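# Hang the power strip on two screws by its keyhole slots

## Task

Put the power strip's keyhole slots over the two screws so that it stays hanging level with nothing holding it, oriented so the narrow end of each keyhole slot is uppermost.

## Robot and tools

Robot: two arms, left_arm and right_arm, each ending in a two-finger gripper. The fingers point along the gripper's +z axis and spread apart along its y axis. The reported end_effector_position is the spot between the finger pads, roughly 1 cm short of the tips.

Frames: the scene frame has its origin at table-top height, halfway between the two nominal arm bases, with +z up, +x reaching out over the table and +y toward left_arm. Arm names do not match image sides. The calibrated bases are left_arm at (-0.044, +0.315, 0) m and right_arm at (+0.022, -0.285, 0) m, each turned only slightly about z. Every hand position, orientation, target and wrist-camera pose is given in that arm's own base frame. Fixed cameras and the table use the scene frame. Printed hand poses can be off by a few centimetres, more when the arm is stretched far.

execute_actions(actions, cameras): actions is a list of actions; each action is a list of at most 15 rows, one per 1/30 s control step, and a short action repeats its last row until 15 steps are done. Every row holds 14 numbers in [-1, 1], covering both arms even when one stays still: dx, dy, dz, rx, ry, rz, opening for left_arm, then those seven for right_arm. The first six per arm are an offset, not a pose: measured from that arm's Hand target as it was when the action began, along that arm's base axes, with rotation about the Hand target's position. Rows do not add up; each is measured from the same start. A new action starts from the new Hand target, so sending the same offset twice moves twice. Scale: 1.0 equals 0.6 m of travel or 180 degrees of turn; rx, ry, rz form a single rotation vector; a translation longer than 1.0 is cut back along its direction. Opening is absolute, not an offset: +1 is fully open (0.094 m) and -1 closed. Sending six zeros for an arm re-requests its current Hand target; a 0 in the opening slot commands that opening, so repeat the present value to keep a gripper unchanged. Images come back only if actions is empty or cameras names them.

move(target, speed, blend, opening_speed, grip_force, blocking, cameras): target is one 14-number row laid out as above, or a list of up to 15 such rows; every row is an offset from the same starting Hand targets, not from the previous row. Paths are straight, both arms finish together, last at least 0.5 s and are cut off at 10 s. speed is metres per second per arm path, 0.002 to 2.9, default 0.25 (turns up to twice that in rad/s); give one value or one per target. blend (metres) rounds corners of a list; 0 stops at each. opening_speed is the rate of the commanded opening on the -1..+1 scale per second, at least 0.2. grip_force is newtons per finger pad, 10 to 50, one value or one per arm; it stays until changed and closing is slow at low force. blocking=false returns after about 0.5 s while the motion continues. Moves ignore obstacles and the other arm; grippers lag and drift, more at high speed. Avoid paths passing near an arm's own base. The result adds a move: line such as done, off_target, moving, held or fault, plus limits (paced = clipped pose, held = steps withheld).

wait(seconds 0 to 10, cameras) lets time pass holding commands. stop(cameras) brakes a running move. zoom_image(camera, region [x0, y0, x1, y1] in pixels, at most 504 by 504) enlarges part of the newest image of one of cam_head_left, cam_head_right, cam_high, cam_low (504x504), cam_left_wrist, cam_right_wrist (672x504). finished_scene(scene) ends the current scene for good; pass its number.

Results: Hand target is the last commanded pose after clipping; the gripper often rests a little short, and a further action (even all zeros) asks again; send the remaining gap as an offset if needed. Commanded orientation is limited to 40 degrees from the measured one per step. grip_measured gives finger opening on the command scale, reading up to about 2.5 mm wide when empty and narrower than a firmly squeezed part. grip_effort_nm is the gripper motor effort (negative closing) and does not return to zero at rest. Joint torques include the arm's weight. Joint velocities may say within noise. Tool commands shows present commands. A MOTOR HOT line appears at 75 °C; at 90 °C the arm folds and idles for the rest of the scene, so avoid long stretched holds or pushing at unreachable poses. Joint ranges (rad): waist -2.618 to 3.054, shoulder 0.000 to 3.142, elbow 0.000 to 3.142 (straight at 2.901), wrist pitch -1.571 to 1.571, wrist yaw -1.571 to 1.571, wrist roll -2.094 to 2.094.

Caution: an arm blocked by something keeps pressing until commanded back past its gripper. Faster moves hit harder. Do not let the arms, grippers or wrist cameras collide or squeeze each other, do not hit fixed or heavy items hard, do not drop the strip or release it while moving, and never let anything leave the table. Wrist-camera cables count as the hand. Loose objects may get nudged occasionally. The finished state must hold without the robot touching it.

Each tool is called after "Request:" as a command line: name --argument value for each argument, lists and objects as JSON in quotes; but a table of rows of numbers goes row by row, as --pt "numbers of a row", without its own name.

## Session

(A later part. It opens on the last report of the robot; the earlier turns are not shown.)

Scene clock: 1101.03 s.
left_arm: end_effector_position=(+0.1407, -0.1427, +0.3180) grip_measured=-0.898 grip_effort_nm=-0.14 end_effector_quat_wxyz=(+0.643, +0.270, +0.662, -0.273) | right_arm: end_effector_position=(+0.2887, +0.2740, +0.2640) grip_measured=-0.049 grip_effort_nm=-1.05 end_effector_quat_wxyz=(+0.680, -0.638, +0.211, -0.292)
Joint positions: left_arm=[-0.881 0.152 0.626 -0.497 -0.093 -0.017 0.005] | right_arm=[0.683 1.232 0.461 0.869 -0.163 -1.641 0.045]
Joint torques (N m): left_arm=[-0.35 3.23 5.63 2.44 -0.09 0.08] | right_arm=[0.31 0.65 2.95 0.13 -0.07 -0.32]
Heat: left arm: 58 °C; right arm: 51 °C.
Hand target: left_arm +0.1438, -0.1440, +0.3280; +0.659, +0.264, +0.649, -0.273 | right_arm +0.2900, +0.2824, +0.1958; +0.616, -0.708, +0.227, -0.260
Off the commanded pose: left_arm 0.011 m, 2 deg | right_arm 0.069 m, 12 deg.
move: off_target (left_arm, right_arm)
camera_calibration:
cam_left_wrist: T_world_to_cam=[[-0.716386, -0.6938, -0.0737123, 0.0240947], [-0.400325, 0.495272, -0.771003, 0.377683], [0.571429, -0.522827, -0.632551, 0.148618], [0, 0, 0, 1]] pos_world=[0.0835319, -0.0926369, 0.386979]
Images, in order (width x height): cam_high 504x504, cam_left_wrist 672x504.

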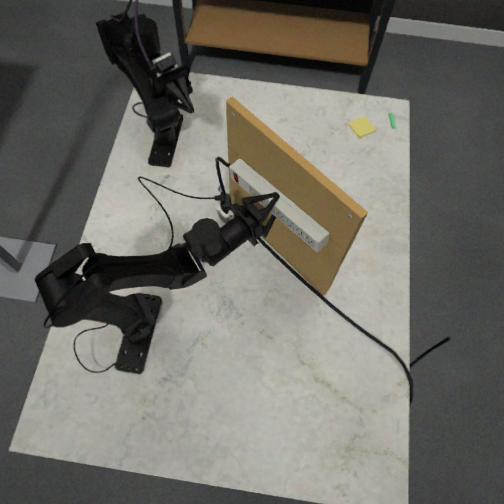

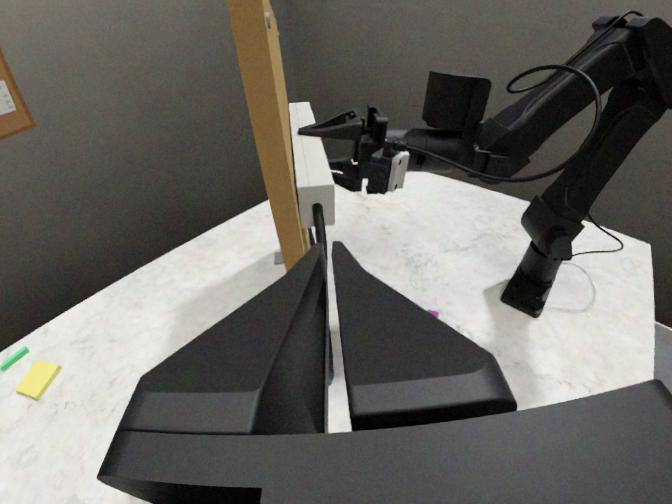

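Request:
move --pt "0 0 0 0 0 0 -0.9 0.006 0.008 0.0 0.03 0.04 0 -1" --speed 0.06 --cameras '["cam_left_wrist","cam_high"]'

Request:
zoom_image --camera "cam_left_wrist" --region '[240, 80, 360, 200]'

Request:
zoom_image --camera "cam_high" --region '[220, 120, 380, 280]'

Scene clock: 1112.87 s.
left_arm: end_effector_position=(+0.1407, -0.1427, +0.3180) grip_measured=-0.898 grip_effort_nm=-0.14 end_effector_quat_wxyz=(+0.643, +0.270, +0.662, -0.273) | right_arm: end_effector_position=(+0.2887, +0.2744, +0.2637) grip_measured=-0.049 grip_effort_nm=-1.05 end_effector_quat_wxyz=(+0.685, -0.635, +0.216, -0.285)
Joint positions: left_arm=[-0.881 0.152 0.626 -0.497 -0.093 -0.017 0.005] | right_arm=[0.683 1.238 0.457 0.883 -0.164 -1.621 0.045]
Joint torques (N m): left_arm=[-0.35 3.26 5.65 2.43 -0.08 0.05] | right_arm=[0.62 1.66 4.07 0.03 -0.07 0.95]
Heat: left arm: 58 °C; right arm: 48 °C.
Hand target: left_arm +0.1438, -0.1440, +0.3280; +0.659, +0.264, +0.649, -0.273 | right_arm +0.2936, +0.2872, +0.1958; +0.633, -0.693, +0.277, -0.204
Off the commanded pose: left_arm 0.011 m, 2 deg | right_arm 0.069 m, 15 deg.
move: off_target (left_arm, right_arm)
camera_calibration:
cam_left_wrist: T_world_to_cam=[[-0.716386, -0.6938, -0.0737123, 0.0240947], [-0.400325, 0.495272, -0.771003, 0.377683], [0.571429, -0.522827, -0.632551, 0.148618], [0, 0, 0, 1]] pos_world=[0.0835319, -0.0926369, 0.386979]
Images, in order (width x height): cam_high 504x504, cam_left_wrist 672x504.

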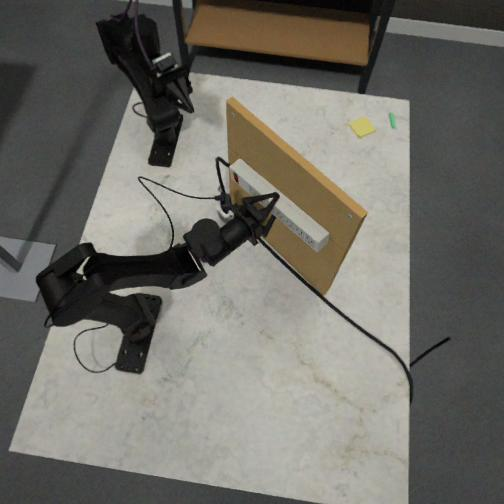

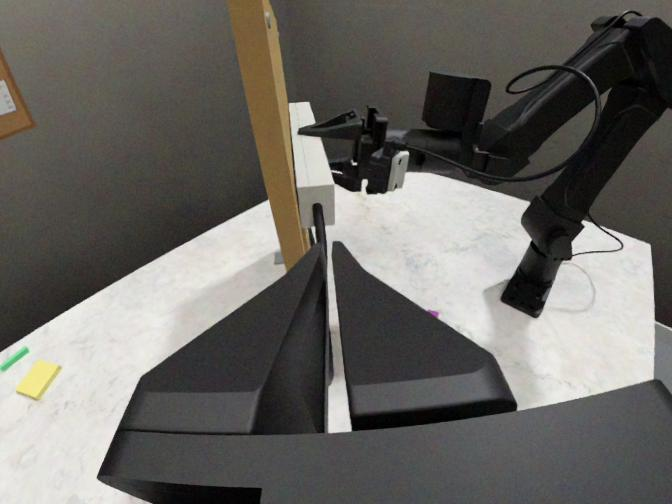

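Scaled by 4.200 from the camera's 672x504 image, which has a finer 960x720 frame.

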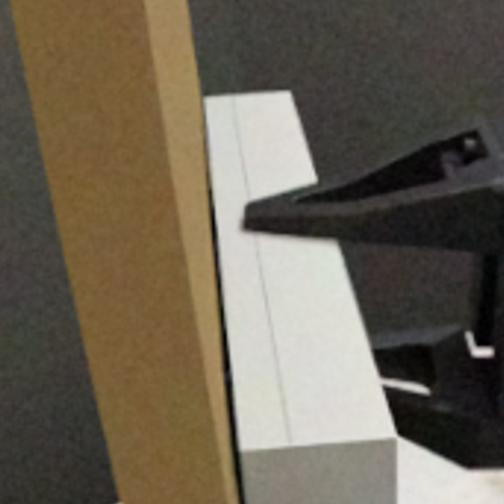

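Scaled by 3.150 from the camera's 504x504 image, which has a finer 720x720 frame.

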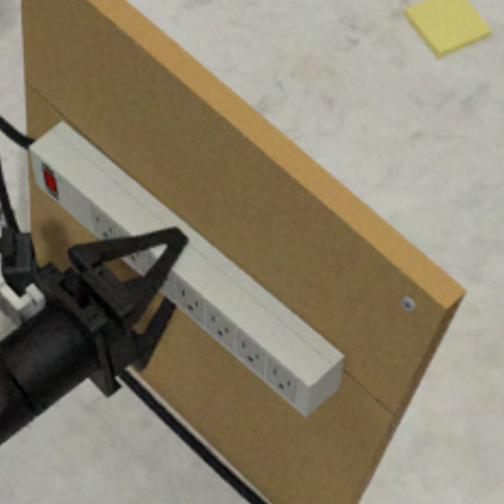

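Request:
move --pt "0 0 0 0 0 0 -0.9 0.012 -0.009 -0.01 0.03 0.04 0 -1" --pt "0 0 0 0 0 0 -0.9 -0.012 0.009 -0.02 0.035 0.047 0 -1" --speed 0.1 --cameras '["cam_left_wrist","cam_high"]'

Request:
zoom_image --camera "cam_left_wrist" --region '[240, 80, 360, 200]'

Request:
zoom_image --camera "cam_high" --region '[220, 120, 380, 280]'

Scene clock: 1123.57 s.
left_arm: end_effector_position=(+0.1407, -0.1427, +0.3180) grip_measured=-0.898 grip_effort_nm=-0.14 end_effector_quat_wxyz=(+0.643, +0.270, +0.662, -0.273) | right_arm: end_effector_position=(+0.2886, +0.2758, +0.2625) grip_measured=-0.023 grip_effort_nm=-1.05 end_effector_quat_wxyz=(+0.704, -0.611, +0.239, -0.273)
Joint positions: left_arm=[-0.881 0.152 0.626 -0.497 -0.093 -0.017 0.005] | right_arm=[0.705 1.281 0.433 0.989 -0.123 -1.551 0.046]
Joint torques (N m): left_arm=[-0.34 3.23 5.68 2.43 -0.08 0.07] | right_arm=[1.62 0.76 2.65 -0.23 -0.15 2.03]
Heat: left arm: 58 °C; right arm: 47 °C.
Hand target: left_arm +0.1438, -0.1440, +0.3280; +0.659, +0.264, +0.649, -0.273 | right_arm +0.2864, +0.2926, +0.1838; +0.648, -0.671, +0.334, -0.136
Off the commanded pose: left_arm 0.011 m, 2 deg | right_arm 0.080 m, 21 deg.
move: off_target (left_arm, right_arm)
camera_calibration:
cam_left_wrist: T_world_to_cam=[[-0.716386, -0.6938, -0.0737123, 0.0240947], [-0.400325, 0.495272, -0.771003, 0.377683], [0.571429, -0.522827, -0.632551, 0.148618], [0, 0, 0, 1]] pos_world=[0.0835319, -0.0926369, 0.386979]
Images, in order (width x height): cam_high 504x504, cam_left_wrist 672x504.

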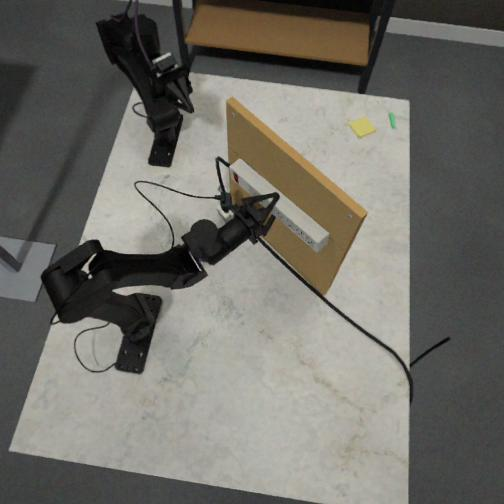

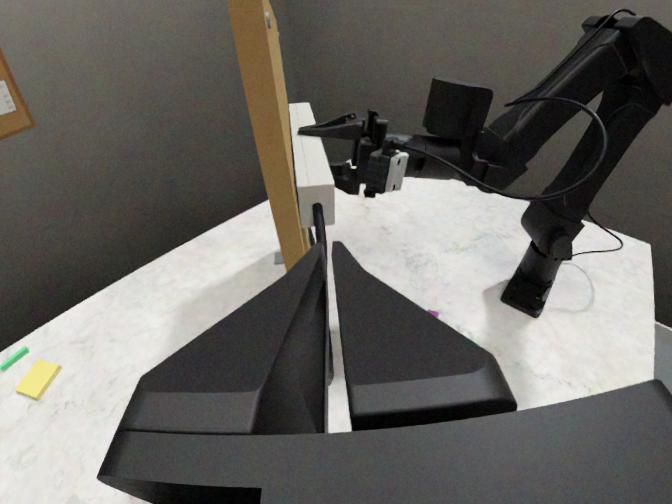

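Scaled by 4.200 from the camera's 672x504 image, which has a finer 960x720 frame.

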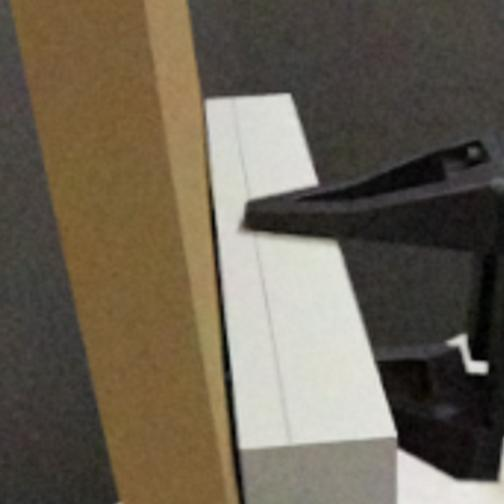

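Scaled by 3.150 from the camera's 504x504 image, which has a finer 720x720 frame.

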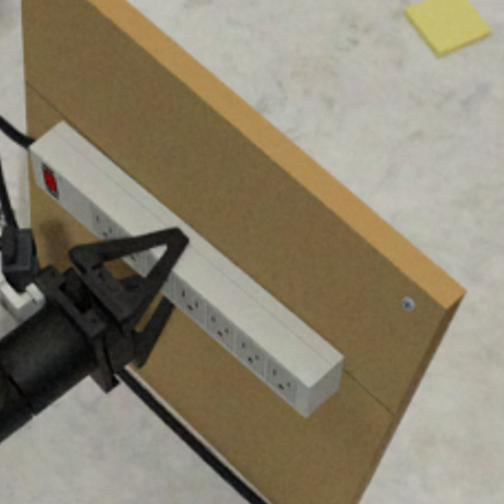

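Request:
move --pt "0 0 0 0 0 0 -0.9 0.004 -0.02 0.16 -0.055 -0.075 0 -1" --pt "0 0 0 0 0 0 -0.9 0.004 -0.02 0.16 -0.055 -0.075 0 0.15" --speed 0.1 --opening_speed 0.4 --cameras '["cam_left_wrist","cam_high"]'

Request:
zoom_image --camera "cam_left_wrist" --region '[240, 80, 360, 200]'

Request:
zoom_image --camera "cam_high" --region '[220, 120, 380, 280]'

Scene clock: 1140.23 s.
left_arm: end_effector_position=(+0.1407, -0.1427, +0.3180) grip_measured=-0.898 grip_effort_nm=-0.14 end_effector_quat_wxyz=(+0.643, +0.270, +0.662, -0.273) | right_arm: end_effector_position=(+0.2880, +0.2774, +0.2638) grip_measured=+0.148 grip_effort_nm=0.07 end_effector_quat_wxyz=(-0.614, +0.708, -0.249, +0.244)
Joint positions: left_arm=[-0.881 0.152 0.626 -0.497 -0.093 -0.017 0.005] | right_arm=[0.691 1.132 0.643 0.361 -0.163 -1.632 0.054]
Joint torques (N m): left_arm=[-0.35 3.25 5.72 2.43 -0.08 0.06] | right_arm=[-0.44 -3.22 9.62 0.92 -0.14 0.03]
Heat: left arm: 58 °C; right arm: 45 °C.
Hand target: left_arm +0.1438, -0.1440, +0.3280; +0.659, +0.264, +0.649, -0.273 | right_arm +0.2888, +0.2806, +0.2798; -0.623, +0.703, -0.242, +0.242
Off the commanded pose: left_arm 0.011 m, 2 deg | right_arm 0.016 m, 1 deg.
move: off_target (left_arm, right_arm); target 2's new opening was sent with right_arm's hand 0.019 m and 3 deg from that target
camera_calibration:
cam_left_wrist: T_world_to_cam=[[-0.716386, -0.6938, -0.0737123, 0.0240947], [-0.400325, 0.495272, -0.771003, 0.377683], [0.571429, -0.522827, -0.632551, 0.148618], [0, 0, 0, 1]] pos_world=[0.0835319, -0.0926369, 0.386979]
Images, in order (width x height): cam_high 504x504, cam_left_wrist 672x504.

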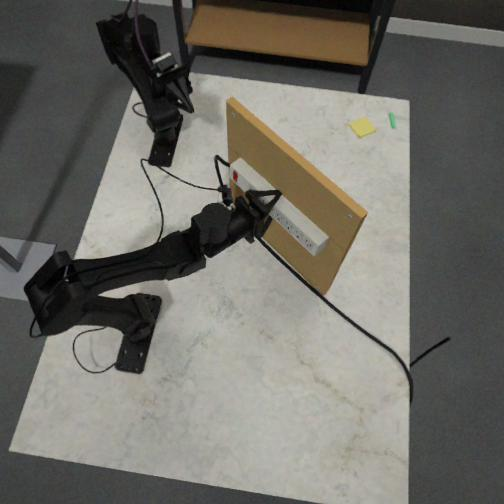

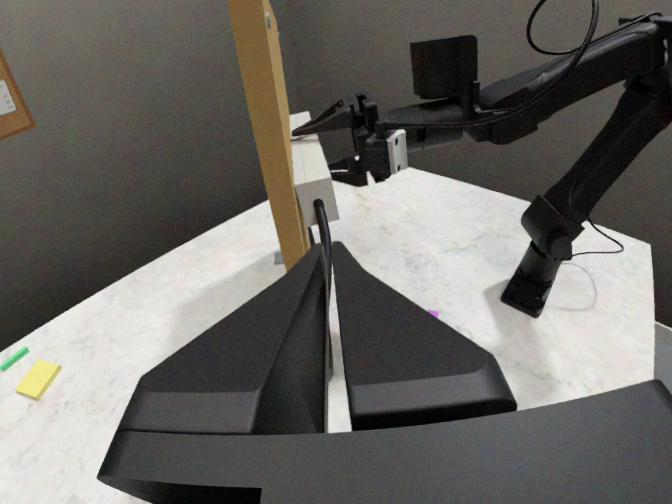

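Scaled by 4.200 from the camera's 672x504 image, which has a finer 960x720 frame.

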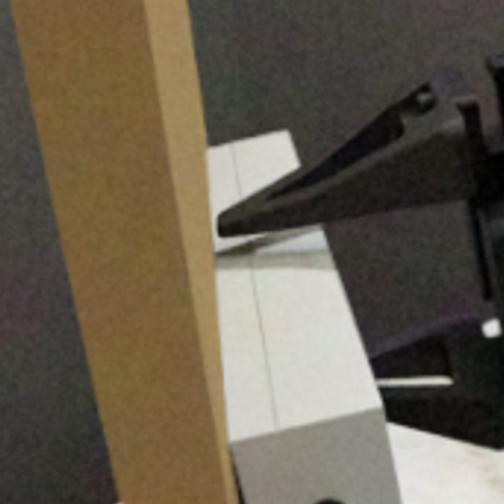

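Scaled by 3.150 from the camera's 504x504 image, which has a finer 720x720 frame.

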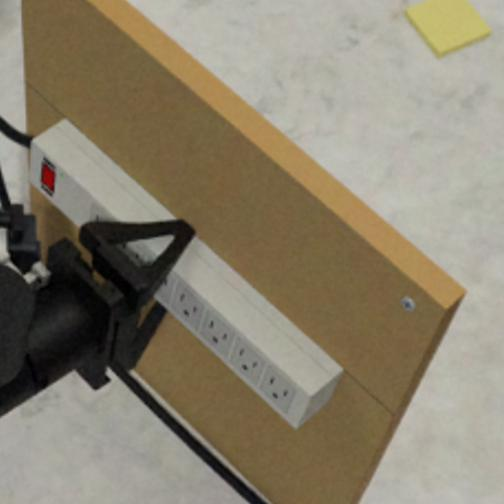

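Request:
move --pt "0 0 0 0 0 0 -0.9 0 0 0 0 0 0 0.5" --pt "0 0 0 0 0 0 -0.9 -0.1 -0.133 0 0 0 0 0.5" --pt "0 0 0 0 0 0 -0.9 -0.17 -0.22 0 0 0 0 0.5" --speed 0.12 --opening_speed 0.5 --cameras '["cam_left_wrist","cam_high","cam_right_wrist"]'

Request:
zoom_image --camera "cam_left_wrist" --region '[240, 80, 360, 200]'

Request:
zoom_image --camera "cam_high" --region '[220, 120, 380, 280]'

Scene clock: 1151.70 s.
left_arm: end_effector_position=(+0.1407, -0.1427, +0.3180) grip_measured=-0.898 grip_effort_nm=-0.14 end_effector_quat_wxyz=(+0.643, +0.270, +0.662, -0.273) | right_arm: end_effector_position=(+0.1906, +0.1481, +0.2852) grip_measured=+0.499 grip_effort_nm=0.04 end_effector_quat_wxyz=(-0.625, +0.698, -0.238, +0.256)
Joint positions: left_arm=[-0.881 0.152 0.626 -0.497 -0.093 -0.017 0.005] | right_arm=[0.159 0.35 0.516 -0.279 -0.692 -1.703 0.07]
Joint torques (N m): left_arm=[-0.4 3.19 5.65 2.45 -0.1 0.06] | right_arm=[-0.68 1.24 6.08 0.67 -0.17 0]
Heat: left arm: 58 °C; right arm: 45 °C.
Hand target: left_arm +0.1438, -0.1440, +0.3280; +0.659, +0.264, +0.649, -0.273 | right_arm +0.1868, +0.1486, +0.2798; -0.623, +0.703, -0.242, +0.242
Off the commanded pose: left_arm 0.011 m, 2 deg | right_arm 0.007 m, 2 deg.
move: off_target (left_arm)
camera_calibration:
cam_left_wrist: T_world_to_cam=[[-0.716386, -0.6938, -0.0737123, 0.0240947], [-0.400325, 0.495272, -0.771003, 0.377683], [0.571429, -0.522827, -0.632551, 0.148618], [0, 0, 0, 1]] pos_world=[0.0835319, -0.0926369, 0.386979]
cam_right_wrist: T_world_to_cam=[[0.0579244, 0.0484506, 0.997145, -0.304706], [0.213082, -0.976405, 0.0350648, 0.100706], [0.975316, 0.210443, -0.0668817, -0.0925825], [0, 0, 0, 1]] pos_world=[0.0864883, 0.132577, 0.294113]
Images, in order (width x height): cam_high 504x504, cam_left_wrist 672x504, cam_right_wrist 672x504.

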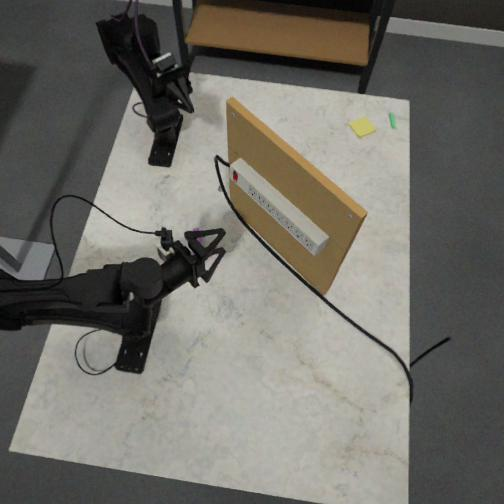

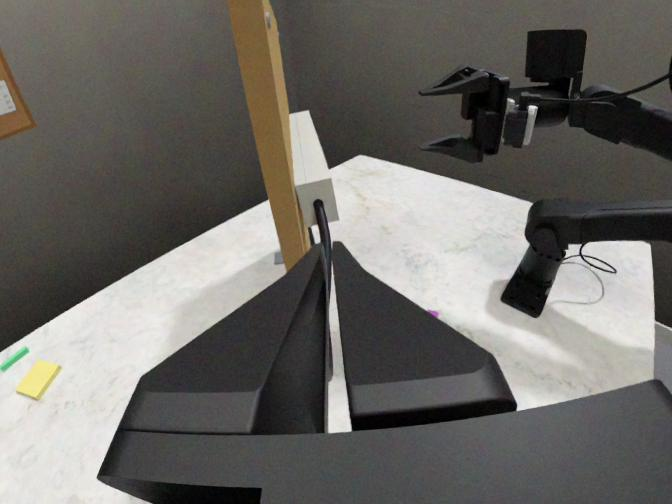

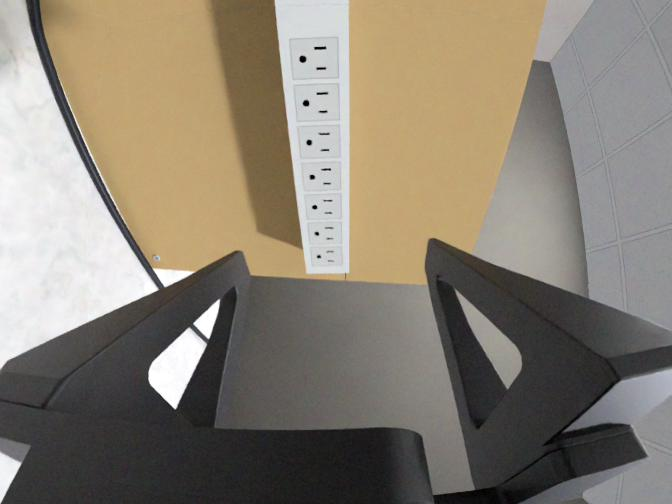

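Scaled by 4.200 from the camera's 672x504 image, which has a finer 960x720 frame.

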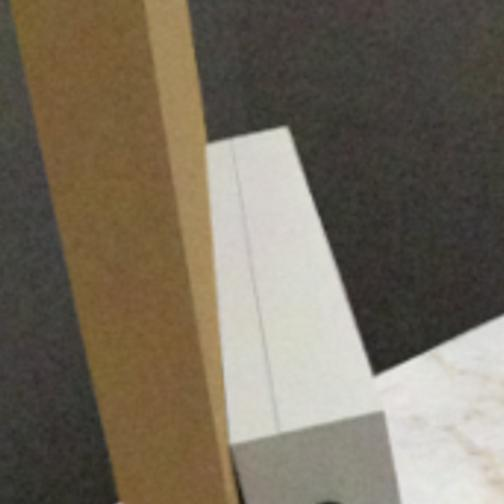

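Scaled by 3.150 from the camera's 504x504 image, which has a finer 720x720 frame.

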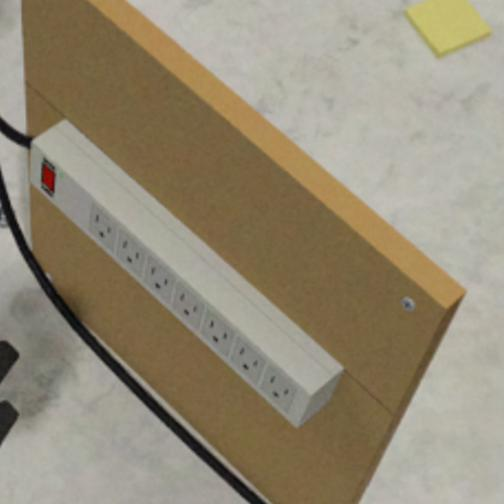

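Request:
finished_scene --scene 2

The scene is finished: the task was done.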